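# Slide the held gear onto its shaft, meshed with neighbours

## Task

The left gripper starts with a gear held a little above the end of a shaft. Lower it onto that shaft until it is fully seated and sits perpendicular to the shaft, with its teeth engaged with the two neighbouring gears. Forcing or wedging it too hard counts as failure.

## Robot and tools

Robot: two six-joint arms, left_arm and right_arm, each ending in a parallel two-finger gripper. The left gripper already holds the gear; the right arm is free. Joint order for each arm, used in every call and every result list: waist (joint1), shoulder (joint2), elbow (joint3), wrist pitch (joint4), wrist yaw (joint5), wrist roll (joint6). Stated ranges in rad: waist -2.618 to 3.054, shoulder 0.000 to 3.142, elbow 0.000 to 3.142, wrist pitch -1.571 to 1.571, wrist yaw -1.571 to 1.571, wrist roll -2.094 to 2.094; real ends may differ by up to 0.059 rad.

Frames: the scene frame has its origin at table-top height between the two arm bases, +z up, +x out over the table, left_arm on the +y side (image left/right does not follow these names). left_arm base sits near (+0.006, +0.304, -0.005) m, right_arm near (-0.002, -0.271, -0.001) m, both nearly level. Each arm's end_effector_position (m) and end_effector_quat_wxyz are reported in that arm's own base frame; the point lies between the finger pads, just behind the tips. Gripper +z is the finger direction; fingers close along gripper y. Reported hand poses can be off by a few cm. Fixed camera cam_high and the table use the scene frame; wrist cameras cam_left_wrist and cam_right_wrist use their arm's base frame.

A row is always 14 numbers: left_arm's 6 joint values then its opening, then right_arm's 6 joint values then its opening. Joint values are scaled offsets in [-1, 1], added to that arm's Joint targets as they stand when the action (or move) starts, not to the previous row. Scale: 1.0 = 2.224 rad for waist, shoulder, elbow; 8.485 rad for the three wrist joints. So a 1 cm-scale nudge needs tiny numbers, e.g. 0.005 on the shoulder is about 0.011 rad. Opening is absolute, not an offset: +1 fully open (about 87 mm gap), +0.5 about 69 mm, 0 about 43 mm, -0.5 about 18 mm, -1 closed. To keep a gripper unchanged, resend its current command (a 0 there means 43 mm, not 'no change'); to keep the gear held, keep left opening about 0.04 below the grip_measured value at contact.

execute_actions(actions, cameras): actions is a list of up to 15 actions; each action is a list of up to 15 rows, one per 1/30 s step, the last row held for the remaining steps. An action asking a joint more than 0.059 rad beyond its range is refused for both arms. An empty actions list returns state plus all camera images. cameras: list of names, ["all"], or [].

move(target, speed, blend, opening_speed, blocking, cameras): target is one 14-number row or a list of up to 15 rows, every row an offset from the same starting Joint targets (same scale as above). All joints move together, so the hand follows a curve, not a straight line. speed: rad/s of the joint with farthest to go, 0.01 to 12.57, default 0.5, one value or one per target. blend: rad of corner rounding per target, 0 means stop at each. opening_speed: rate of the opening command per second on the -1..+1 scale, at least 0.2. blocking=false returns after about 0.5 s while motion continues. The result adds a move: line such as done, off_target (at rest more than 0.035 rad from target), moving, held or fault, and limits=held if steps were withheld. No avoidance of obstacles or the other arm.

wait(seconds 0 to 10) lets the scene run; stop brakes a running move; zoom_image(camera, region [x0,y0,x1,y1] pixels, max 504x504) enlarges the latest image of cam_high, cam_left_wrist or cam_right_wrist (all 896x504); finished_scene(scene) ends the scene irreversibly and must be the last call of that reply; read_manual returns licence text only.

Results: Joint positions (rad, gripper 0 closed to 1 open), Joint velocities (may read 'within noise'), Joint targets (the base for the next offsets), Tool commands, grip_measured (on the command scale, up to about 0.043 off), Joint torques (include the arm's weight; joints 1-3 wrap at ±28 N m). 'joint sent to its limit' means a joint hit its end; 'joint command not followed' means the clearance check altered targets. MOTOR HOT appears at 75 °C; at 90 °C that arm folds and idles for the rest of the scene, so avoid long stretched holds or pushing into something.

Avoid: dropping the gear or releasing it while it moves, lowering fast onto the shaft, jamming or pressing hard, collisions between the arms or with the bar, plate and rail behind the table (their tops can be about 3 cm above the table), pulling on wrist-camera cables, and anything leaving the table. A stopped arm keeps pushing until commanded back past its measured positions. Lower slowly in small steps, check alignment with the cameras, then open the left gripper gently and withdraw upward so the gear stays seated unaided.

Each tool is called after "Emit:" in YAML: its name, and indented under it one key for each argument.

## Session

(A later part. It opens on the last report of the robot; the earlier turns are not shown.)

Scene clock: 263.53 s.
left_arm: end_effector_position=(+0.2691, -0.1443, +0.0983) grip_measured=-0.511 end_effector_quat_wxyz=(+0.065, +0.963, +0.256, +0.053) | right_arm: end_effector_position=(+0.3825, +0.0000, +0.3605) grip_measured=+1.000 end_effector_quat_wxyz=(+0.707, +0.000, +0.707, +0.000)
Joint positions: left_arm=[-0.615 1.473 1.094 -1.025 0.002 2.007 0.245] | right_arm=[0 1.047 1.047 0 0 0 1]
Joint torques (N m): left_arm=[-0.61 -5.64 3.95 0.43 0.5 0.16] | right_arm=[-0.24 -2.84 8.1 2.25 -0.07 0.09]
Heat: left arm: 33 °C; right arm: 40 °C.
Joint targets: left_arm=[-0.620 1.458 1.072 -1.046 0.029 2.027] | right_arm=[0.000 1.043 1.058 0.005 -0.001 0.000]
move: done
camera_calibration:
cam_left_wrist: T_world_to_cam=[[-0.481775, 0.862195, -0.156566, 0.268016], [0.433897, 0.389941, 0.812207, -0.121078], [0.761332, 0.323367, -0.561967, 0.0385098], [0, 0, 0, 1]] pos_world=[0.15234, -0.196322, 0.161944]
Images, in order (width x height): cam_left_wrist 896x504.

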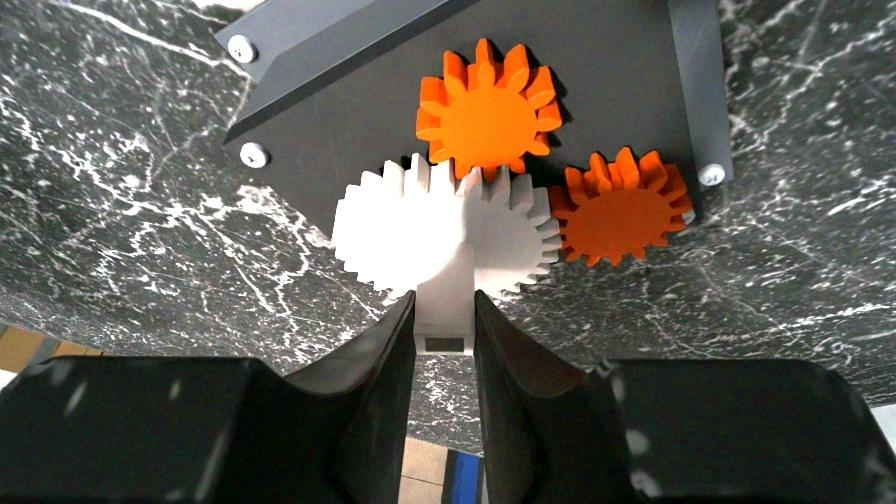

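Emit:
move:
  target: [0,0,-0.0075,0.0015,0,-0.002,-1,0,0,0,0,0,0,1]
  speed: 0.1

Emit:
move:
  target: [0,0.004,0.003,0,0,-0.0094,-1,0,0,0,0,0,0,1]
  speed: 0.1
  cameras: ["cam_left_wrist","cam_high"]

Emit:
zoom_image:
  camera: "cam_left_wrist"
  region: [500, 140, 640, 280]

Emit:
zoom_image:
  camera: "cam_high"
  region: [485, 230, 545, 280]

Scene clock: 274.90 s.
left_arm: end_effector_position=(+0.2688, -0.1441, +0.0979) grip_measured=-0.511 end_effector_quat_wxyz=(+0.068, +0.963, +0.255, +0.056) | right_arm: end_effector_position=(+0.3825, +0.0000, +0.3605) grip_measured=+1.000 end_effector_quat_wxyz=(+0.707, +0.000, +0.707, +0.000)
Joint positions: left_arm=[-0.615 1.464 1.083 -1.014 0.002 2.008 0.245] | right_arm=[0 1.047 1.047 0 0 0 1]
Joint torques (N m): left_arm=[-0.64 -4.88 3.41 0.47 0.51 -0.02] | right_arm=[-0.24 -2.84 8.1 2.25 -0.07 0.09]
Heat: left arm: 33 °C; right arm: 40 °C.
Joint targets: left_arm=[-0.620 1.458 1.056 -1.033 0.029 2.010] | right_arm=[0.000 1.043 1.058 0.005 -0.001 0.000]
move: done

Scene clock: 276.20 s.
left_arm: end_effector_position=(+0.2691, -0.1431, +0.0980) grip_measured=-0.511 end_effector_quat_wxyz=(+0.072, +0.955, +0.283, +0.056) | right_arm: end_effector_position=(+0.3825, +0.0000, +0.3605) grip_measured=+1.000 end_effector_quat_wxyz=(+0.707, +0.000, +0.707, +0.000)
Joint positions: left_arm=[-0.615 1.464 1.083 -1.006 0.002 1.95 0.245] | right_arm=[0 1.047 1.047 0 0 0 1]
Joint torques (N m): left_arm=[-0.62 -4.23 3.92 0.41 0.5 -0.23] | right_arm=[-0.24 -2.84 8.1 2.25 -0.06 0.09]
Heat: left arm: 33 °C; right arm: 40 °C.
Joint targets: left_arm=[-0.620 1.467 1.062 -1.033 0.029 1.930] | right_arm=[0.000 1.043 1.058 0.005 -0.001 0.000]
move: done
camera_calibration:
cam_left_wrist: T_world_to_cam=[[-0.528634, 0.830699, -0.174601, 0.276838], [0.405145, 0.427665, 0.808059, -0.107706], [0.745925, 0.356429, -0.562632, 0.0468692], [0, 0, 0, 1]] pos_world=[0.155022, -0.200613, 0.161739]
Images, in order (width x height): cam_high 896x504, cam_left_wrist 896x504.

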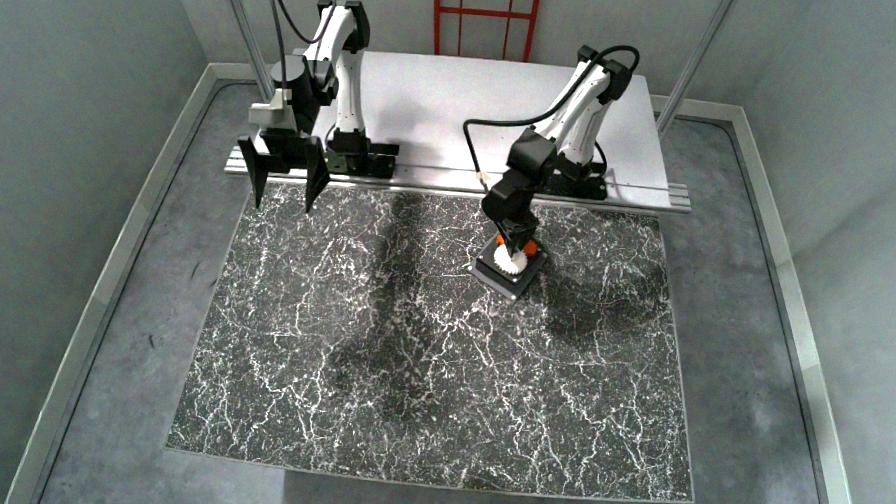

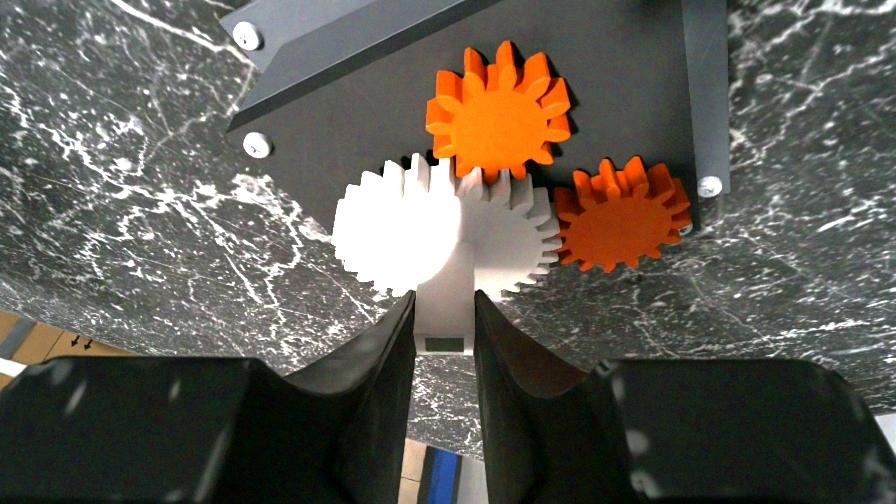

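Scaled by 3.600 from the camera's 896x504 image, which has a finer 1280x720 frame.

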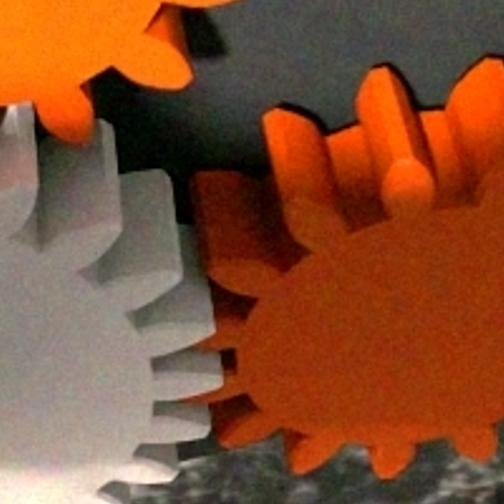

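Scaled by 8.400 from the camera's 896x504 image, which has a finer 1280x720 frame.

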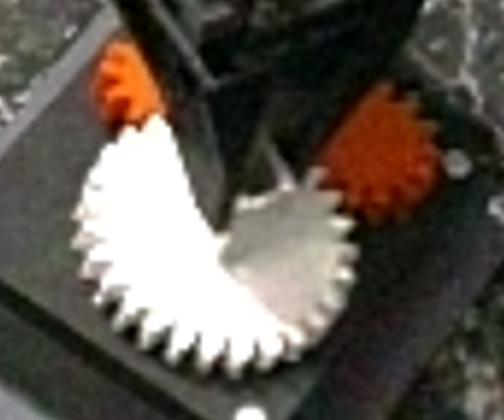

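Emit:
move:
  target:
    - [0,0,0.0055,0.0018,-0.0018,0.0012,-1,0,0,0,0,0,0,1]
    - [0,0,0.0055,0.0018,-0.0018,0.0012,0,0,0,0,0,0,0,1]
  opening_speed: 0.6
  cameras: ["cam_left_wrist"]

Emit:
zoom_image:
  camera: "cam_left_wrist"
  region: [320, 30, 720, 330]

Scene clock: 293.77 s.
left_arm: end_effector_position=(+0.2689, -0.1434, +0.0977) grip_measured=+0.000 end_effector_quat_wxyz=(+0.073, +0.955, +0.283, +0.055) | right_arm: end_effector_position=(+0.3825, +0.0000, +0.3605) grip_measured=+1.000 end_effector_quat_wxyz=(+0.707, +0.000, +0.707, +0.000)
Joint positions: left_arm=[-0.615 1.464 1.082 -1.005 0.004 1.949 0.5] | right_arm=[0 1.047 1.047 0 0 0 1]
Joint torques (N m): left_arm=[-0.58 -4.27 4.97 0.58 0.32 -0.15] | right_arm=[-0.24 -2.82 8.1 2.25 -0.07 0.09]
Heat: left arm: 33 °C; right arm: 40 °C.
Joint targets: left_arm=[-0.620 1.467 1.075 -1.018 0.014 1.940] | right_arm=[0.000 1.043 1.058 0.005 -0.001 0.000]
move: done
camera_calibration:
cam_left_wrist: T_world_to_cam=[[-0.528827, 0.83042, -0.175344, 0.276912], [0.406034, 0.428954, 0.806929, -0.107272], [0.745304, 0.35553, -0.564021, 0.0471981], [0, 0, 0, 1]] pos_world=[0.154818, -0.200719, 0.161737]
Images, in order (width x height): cam_left_wrist 896x504.

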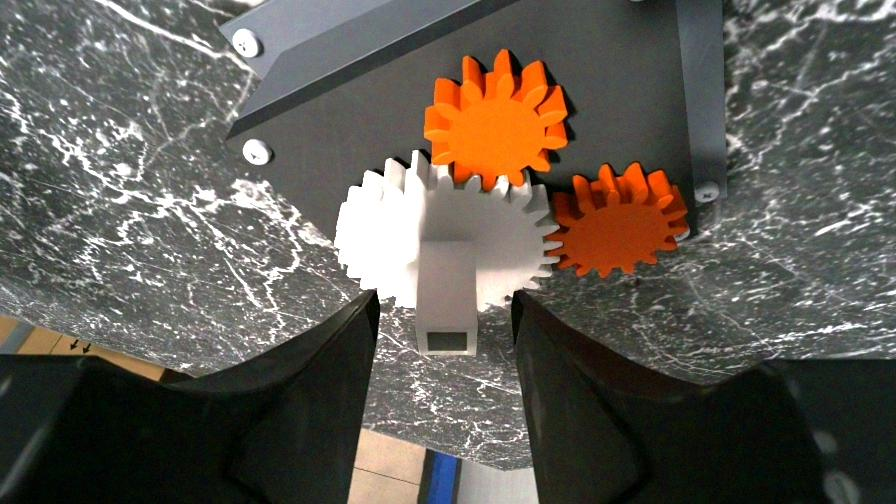

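Scaled by 1.260 from the camera's 896x504 image, which has a finer 1280x720 frame.

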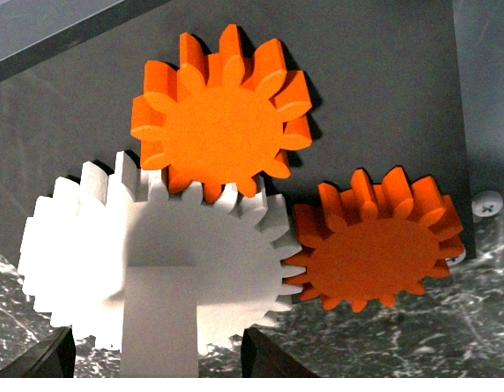

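Emit:
move:
  target:
    - [0,-0.0180,0.0800,-0.0236,0,0,0,0,0,0,0,0,0,1]
    - [0,0.0450,0.1700,-0.0290,0,0,0,0,0,0,0,0,0,1]
  speed: [0.25,0.5]
  blend: 0.03
  cameras: ["cam_left_wrist","cam_high"]

Emit:
zoom_image:
  camera: "cam_left_wrist"
  region: [440, 0, 820, 300]

Scene clock: 300.87 s.
left_arm: end_effector_position=(+0.2928, -0.1605, +0.1652) grip_measured=+0.000 end_effector_quat_wxyz=(+0.081, +0.954, +0.283, +0.061) | right_arm: end_effector_position=(+0.3825, +0.0000, +0.3605) grip_measured=+1.000 end_effector_quat_wxyz=(+0.707, +0.000, +0.707, +0.000)
Joint positions: left_arm=[-0.615 1.554 1.429 -1.242 0.004 1.949 0.5] | right_arm=[0 1.047 1.047 0 0 0 1]
Joint torques (N m): left_arm=[-0.64 -4.1 7.46 0.49 0.3 -0.14] | right_arm=[-0.24 -2.84 8.1 2.25 -0.07 0.09]
Heat: left arm: 33 °C; right arm: 40 °C.
Joint targets: left_arm=[-0.620 1.567 1.453 -1.264 0.014 1.940] | right_arm=[0.000 1.043 1.058 0.005 -0.001 0.000]
move: done
camera_calibration:
cam_left_wrist: T_world_to_cam=[[-0.525684, 0.828183, -0.194345, 0.317548], [0.392834, 0.438975, 0.808073, -0.158832], [0.754545, 0.348445, -0.556101, 0.0683106], [0, 0, 0, 1]] pos_world=[0.177781, -0.217067, 0.228049]
Images, in order (width x height): cam_high 896x504, cam_left_wrist 896x504.

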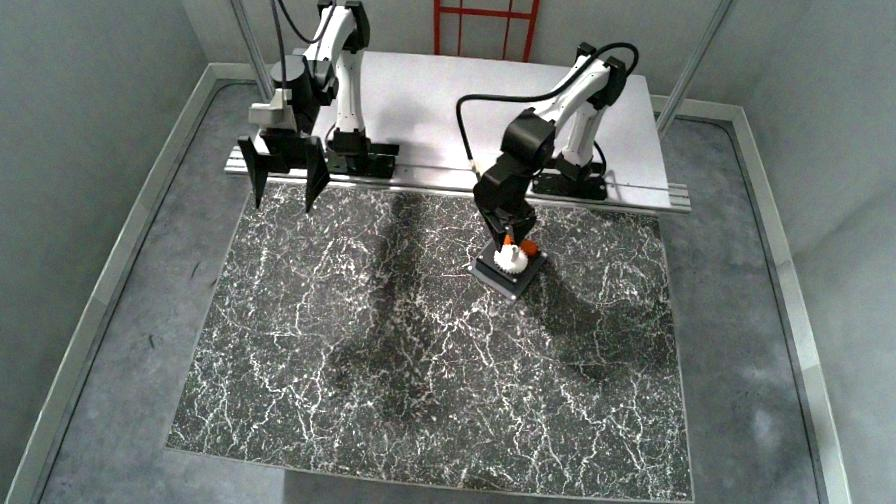

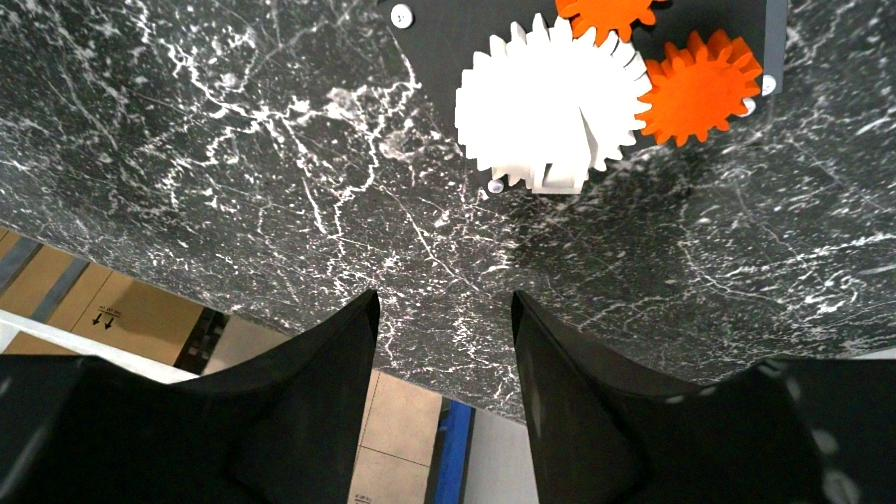

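Scaled by 1.326 from the camera's 896x504 image, which has a finer 1280x720 frame.

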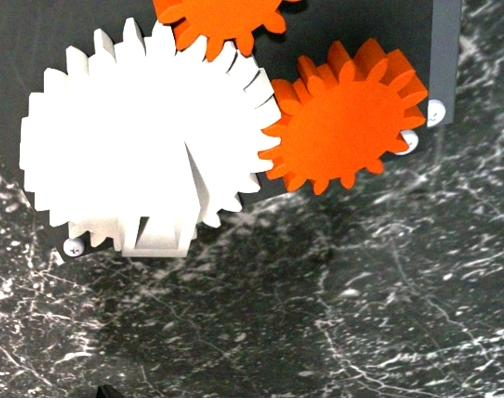

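Emit:
zoom_image:
  camera: "cam_left_wrist"
  region: [570, 10, 700, 150]

Emit:
zoom_image:
  camera: "cam_left_wrist"
  region: [440, 100, 600, 210]

Emit:
zoom_image:
  camera: "cam_high"
  region: [465, 225, 555, 305]

Scaled by 3.600 from the camera's 896x504 image, which has a finer 1280x720 frame.

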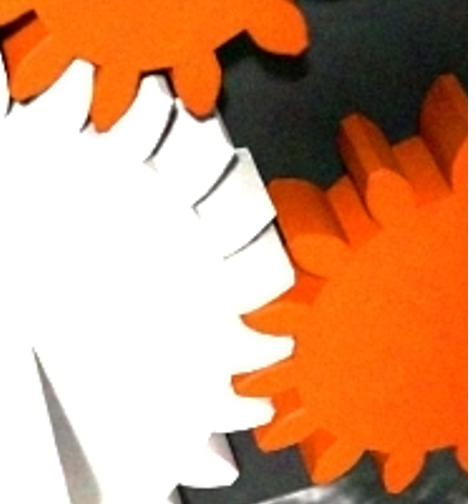

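Scaled by 3.150 from the camera's 896x504 image, which has a finer 1280x720 frame.

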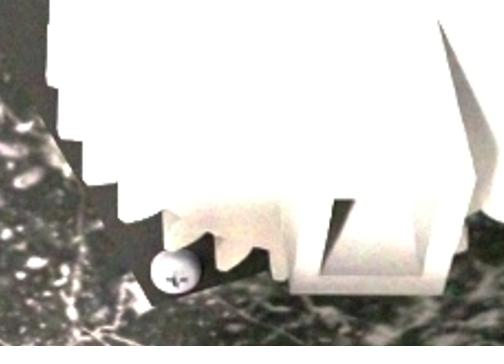

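Scaled by 5.600 from the camera's 896x504 image, which has a finer 1280x720 frame.

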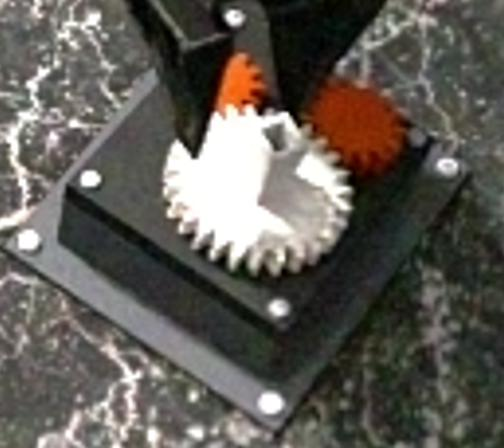

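Emit:
move:
  target:
    - [0,-0.0643,-0.0765,0.0065,0,0,0,0,0,0,0,0,0,1]
    - [0,-0.0643,-0.1690,0.0320,0,0,0,0,0,0,0,0,0,1]
    - [0,-0.0643,-0.1690,0.0320,0,0,-1,0,0,0,0,0,0,1]
  speed: [0.4,0.25,0.25]
  opening_speed: 1.0
  blend: [0.02,0,0]

Scene clock: 331.87 s.
left_arm: end_effector_position=(+0.2699, -0.1440, +0.1044) grip_measured=-0.511 end_effector_quat_wxyz=(+0.082, +0.953, +0.284, +0.062) | right_arm: end_effector_position=(+0.3825, +0.0000, +0.3605) grip_measured=+1.000 end_effector_quat_wxyz=(+0.707, +0.000, +0.707, +0.000)
Joint positions: left_arm=[-0.615 1.445 1.087 -1.006 0.004 1.947 0.244] | right_arm=[0 1.047 1.047 0 0 0 1]
Joint torques (N m): left_arm=[-0.62 -6.05 4.86 0.86 0.32 -0.11] | right_arm=[-0.24 -2.84 8.09 2.25 -0.07 0.09]
Heat: left arm: 33 °C; right arm: 41 °C.
Joint targets: left_arm=[-0.620 1.424 1.077 -0.992 0.014 1.940] | right_arm=[0.000 1.043 1.058 0.005 -0.001 0.000]
move: done

Emit:
move:
  target: [0,0.003,-0.0070,0.0012,0,0,-1,0,0,0,0,0,0,1]
  speed: 0.1

Emit:
move:
  target: [0,0.001,-0.0060,0.0012,0,0.006,-1,0,0,0,0,0,0,1]
  speed: 0.1

Emit:
move:
  target: [0,0.001,-0.0045,0.0012,0,-0.008,-1,0,0,0,0,0,0,1]
  speed: 0.1

Scene clock: 336.63 s.
left_arm: end_effector_position=(+0.2692, -0.1436, +0.1036) grip_measured=-0.511 end_effector_quat_wxyz=(+0.082, +0.953, +0.284, +0.062) | right_arm: end_effector_position=(+0.3825, +0.0000, +0.3605) grip_measured=+1.000 end_effector_quat_wxyz=(+0.707, +0.000, +0.707, +0.000)
Joint positions: left_arm=[-0.615 1.442 1.081 -1.003 0.004 1.947 0.244] | right_arm=[0 1.047 1.047 0 0 0 1]
Joint torques (N m): left_arm=[-0.55 -5.31 4.15 0.89 0.32 -0.13] | right_arm=[-0.24 -2.82 8.1 2.25 -0.07 0.1]
Heat: left arm: 33 °C; right arm: 41 °C.
Joint targets: left_arm=[-0.620 1.430 1.061 -0.982 0.014 1.940] | right_arm=[0.000 1.043 1.058 0.005 -0.001 0.000]
move: done

Scene clock: 337.53 s.
left_arm: end_effector_position=(+0.2692, -0.1436, +0.1032) grip_measured=-0.511 end_effector_quat_wxyz=(+0.083, +0.956, +0.274, +0.065) | right_arm: end_effector_position=(+0.3825, +0.0000, +0.3605) grip_measured=+1.000 end_effector_quat_wxyz=(+0.707, +0.000, +0.707, +0.000)
Joint positions: left_arm=[-0.615 1.436 1.072 -0.996 0.002 1.967 0.244] | right_arm=[0 1.047 1.047 0 0 0 1]
Joint torques (N m): left_arm=[-0.66 -4.51 3.75 0.96 0.34 0.19] | right_arm=[-0.24 -2.84 8.09 2.25 -0.07 0.09]
Heat: left arm: 33 °C; right arm: 41 °C.
Joint targets: left_arm=[-0.620 1.433 1.048 -0.972 0.014 1.991] | right_arm=[0.000 1.043 1.058 0.005 -0.001 0.000]
move: done

Scene clock: 338.67 s.
left_arm: end_effector_position=(+0.2692, -0.1429, +0.1029) grip_measured=-0.511 end_effector_quat_wxyz=(+0.087, +0.951, +0.290, +0.066) | right_arm: end_effector_position=(+0.3825, +0.0000, +0.3605) grip_measured=+1.000 end_effector_quat_wxyz=(+0.707, +0.000, +0.707, +0.000)
Joint positions: left_arm=[-0.615 1.431 1.066 -0.986 0.002 1.935 0.244] | right_arm=[0 1.047 1.047 0 0 0 1]
Joint torques (N m): left_arm=[-0.59 -3.96 3.48 0.97 0.35 -0.16] | right_arm=[-0.24 -2.84 8.1 2.25 -0.07 0.09]
Heat: left arm: 33 °C; right arm: 41 °C.
Joint targets: left_arm=[-0.620 1.435 1.038 -0.962 0.014 1.923] | right_arm=[0.000 1.043 1.058 0.005 -0.001 0.000]
move: done

Emit:
move:
  target: [0,0.0240,0.0202,-0.0116,0,0,-1,0,0,0,0,0,0,1]
  speed: 0.08
  cameras: ["cam_left_wrist"]

Emit:
zoom_image:
  camera: "cam_left_wrist"
  region: [420, 60, 700, 300]

Scene clock: 350.30 s.
left_arm: end_effector_position=(+0.2690, -0.1426, +0.1030) grip_measured=-0.511 end_effector_quat_wxyz=(+0.077, +0.952, +0.291, +0.059) | right_arm: end_effector_position=(+0.3825, +0.0000, +0.3605) grip_measured=+1.000 end_effector_quat_wxyz=(+0.707, +0.000, +0.707, +0.000)
Joint positions: left_arm=[-0.615 1.453 1.091 -1.014 0.001 1.934 0.244] | right_arm=[0 1.047 1.047 0 0 0 1]
Joint torques (N m): left_arm=[-0.59 -1.62 4.96 0.25 0.34 -0.15] | right_arm=[-0.24 -2.84 8.1 2.25 -0.07 0.09]
Heat: left arm: 32 °C; right arm: 41 °C.
Joint targets: left_arm=[-0.620 1.488 1.083 -1.060 0.014 1.923] | right_arm=[0.000 1.043 1.058 0.005 -0.001 0.000]
move: off_target (left_arm); left_arm: the wrist pitch is farthest, 0.046 rad from its target
camera_calibration:
cam_left_wrist: T_world_to_cam=[[-0.540361, 0.820731, -0.185503, 0.280111], [0.391996, 0.440618, 0.807586, -0.106478], [0.744546, 0.363671, -0.559816, 0.050716], [0, 0, 0, 1]] pos_world=[0.155339, -0.201423, 0.166343]
Images, in order (width x height): cam_left_wrist 896x504.

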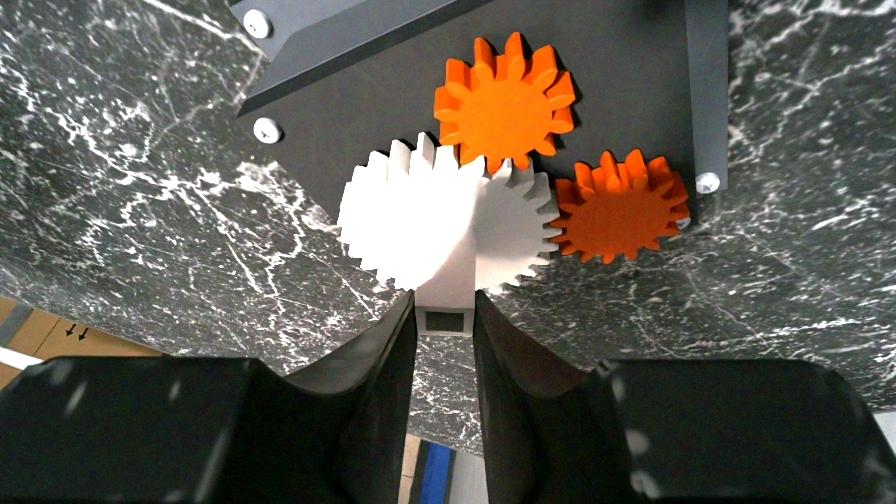

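Scaled by 1.800 from the camera's 896x504 image, which has a finer 1280x720 frame.

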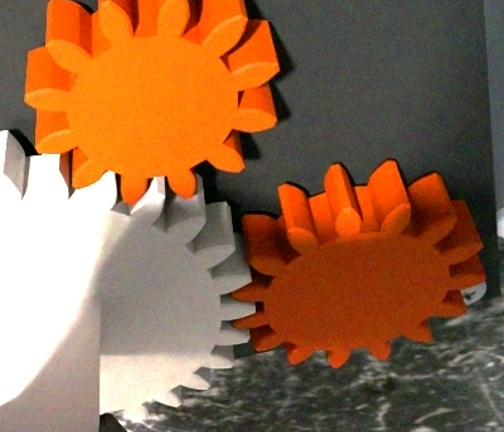

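Emit:
move:
  target:
    - [0,-0.0090,0.0055,0.0035,0,0.0013,-1,0,0,0,0,0,0,1]
    - [0,-0.0090,0.0055,0.0035,0,0.0013,0,0,0,0,0,0,0,1]
  opening_speed: 0.7

Emit:
move:
  target:
    - [0,-0.0180,0.0800,-0.0236,0,0,0,0,0,0,0,0,0,1]
    - [0,0.0450,0.1700,-0.0290,0,0,0,0,0,0,0,0,0,1]
  speed: [0.25,0.5]
  blend: 0.03
  cameras: ["cam_left_wrist"]

Emit:
zoom_image:
  camera: "cam_left_wrist"
  region: [440, 0, 820, 300]

Scene clock: 361.60 s.
left_arm: end_effector_position=(+0.2688, -0.1430, +0.1025) grip_measured=+0.000 end_effector_quat_wxyz=(+0.077, +0.952, +0.290, +0.057) | right_arm: end_effector_position=(+0.3825, +0.0000, +0.3605) grip_measured=+1.000 end_effector_quat_wxyz=(+0.707, +0.000, +0.707, +0.000)
Joint positions: left_arm=[-0.615 1.455 1.092 -1.016 0.004 1.934 0.5] | right_arm=[0 1.047 1.047 0 0 0 1]
Joint torques (N m): left_arm=[-0.64 -3.51 5.81 0.53 0.32 -0.01] | right_arm=[-0.24 -2.84 8.09 2.25 -0.07 0.09]
Heat: left arm: 32 °C; right arm: 41 °C.
Joint targets: left_arm=[-0.620 1.468 1.095 -1.031 0.014 1.934] | right_arm=[0.000 1.043 1.058 0.005 -0.001 0.000]
move: done

Scene clock: 363.47 s.
left_arm: end_effector_position=(+0.2935, -0.1607, +0.1703) grip_measured=+0.000 end_effector_quat_wxyz=(+0.084, +0.951, +0.290, +0.062) | right_arm: end_effector_position=(+0.3825, +0.0000, +0.3605) grip_measured=+1.000 end_effector_quat_wxyz=(+0.707, +0.000, +0.707, +0.000)
Joint positions: left_arm=[-0.615 1.555 1.45 -1.255 0.005 1.934 0.5] | right_arm=[0 1.047 1.047 0 0 0 1]
Joint torques (N m): left_arm=[-0.61 -4.15 7.39 0.55 0.3 -0.04] | right_arm=[-0.24 -2.84 8.1 2.25 -0.07 0.09]
Heat: left arm: 33 °C; right arm: 41 °C.
Joint targets: left_arm=[-0.620 1.568 1.473 -1.277 0.014 1.934] | right_arm=[0.000 1.043 1.058 0.005 -0.001 0.000]
move: done
camera_calibration:
cam_left_wrist: T_world_to_cam=[[-0.537693, 0.818803, -0.201116, 0.322228], [0.383763, 0.450062, 0.806331, -0.158304], [0.750741, 0.356378, -0.556221, 0.0731683], [0, 0, 0, 1]] pos_world=[0.179081, -0.218671, 0.233149]
Images, in order (width x height): cam_left_wrist 896x504.

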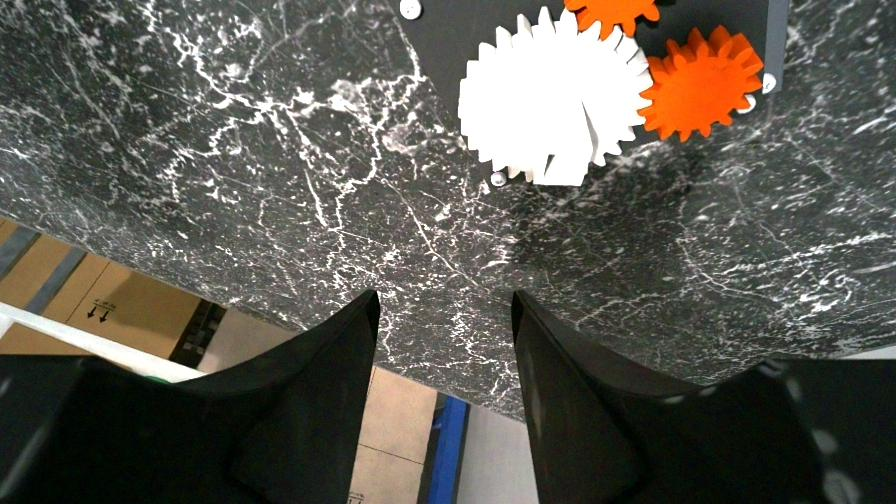

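Scaled by 1.326 from the camera's 896x504 image, which has a finer 1280x720 frame.

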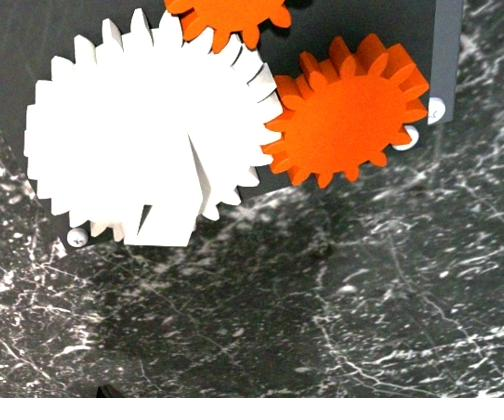

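Emit:
finished_scene:
  scene: 2

The scene is finished: the task was done.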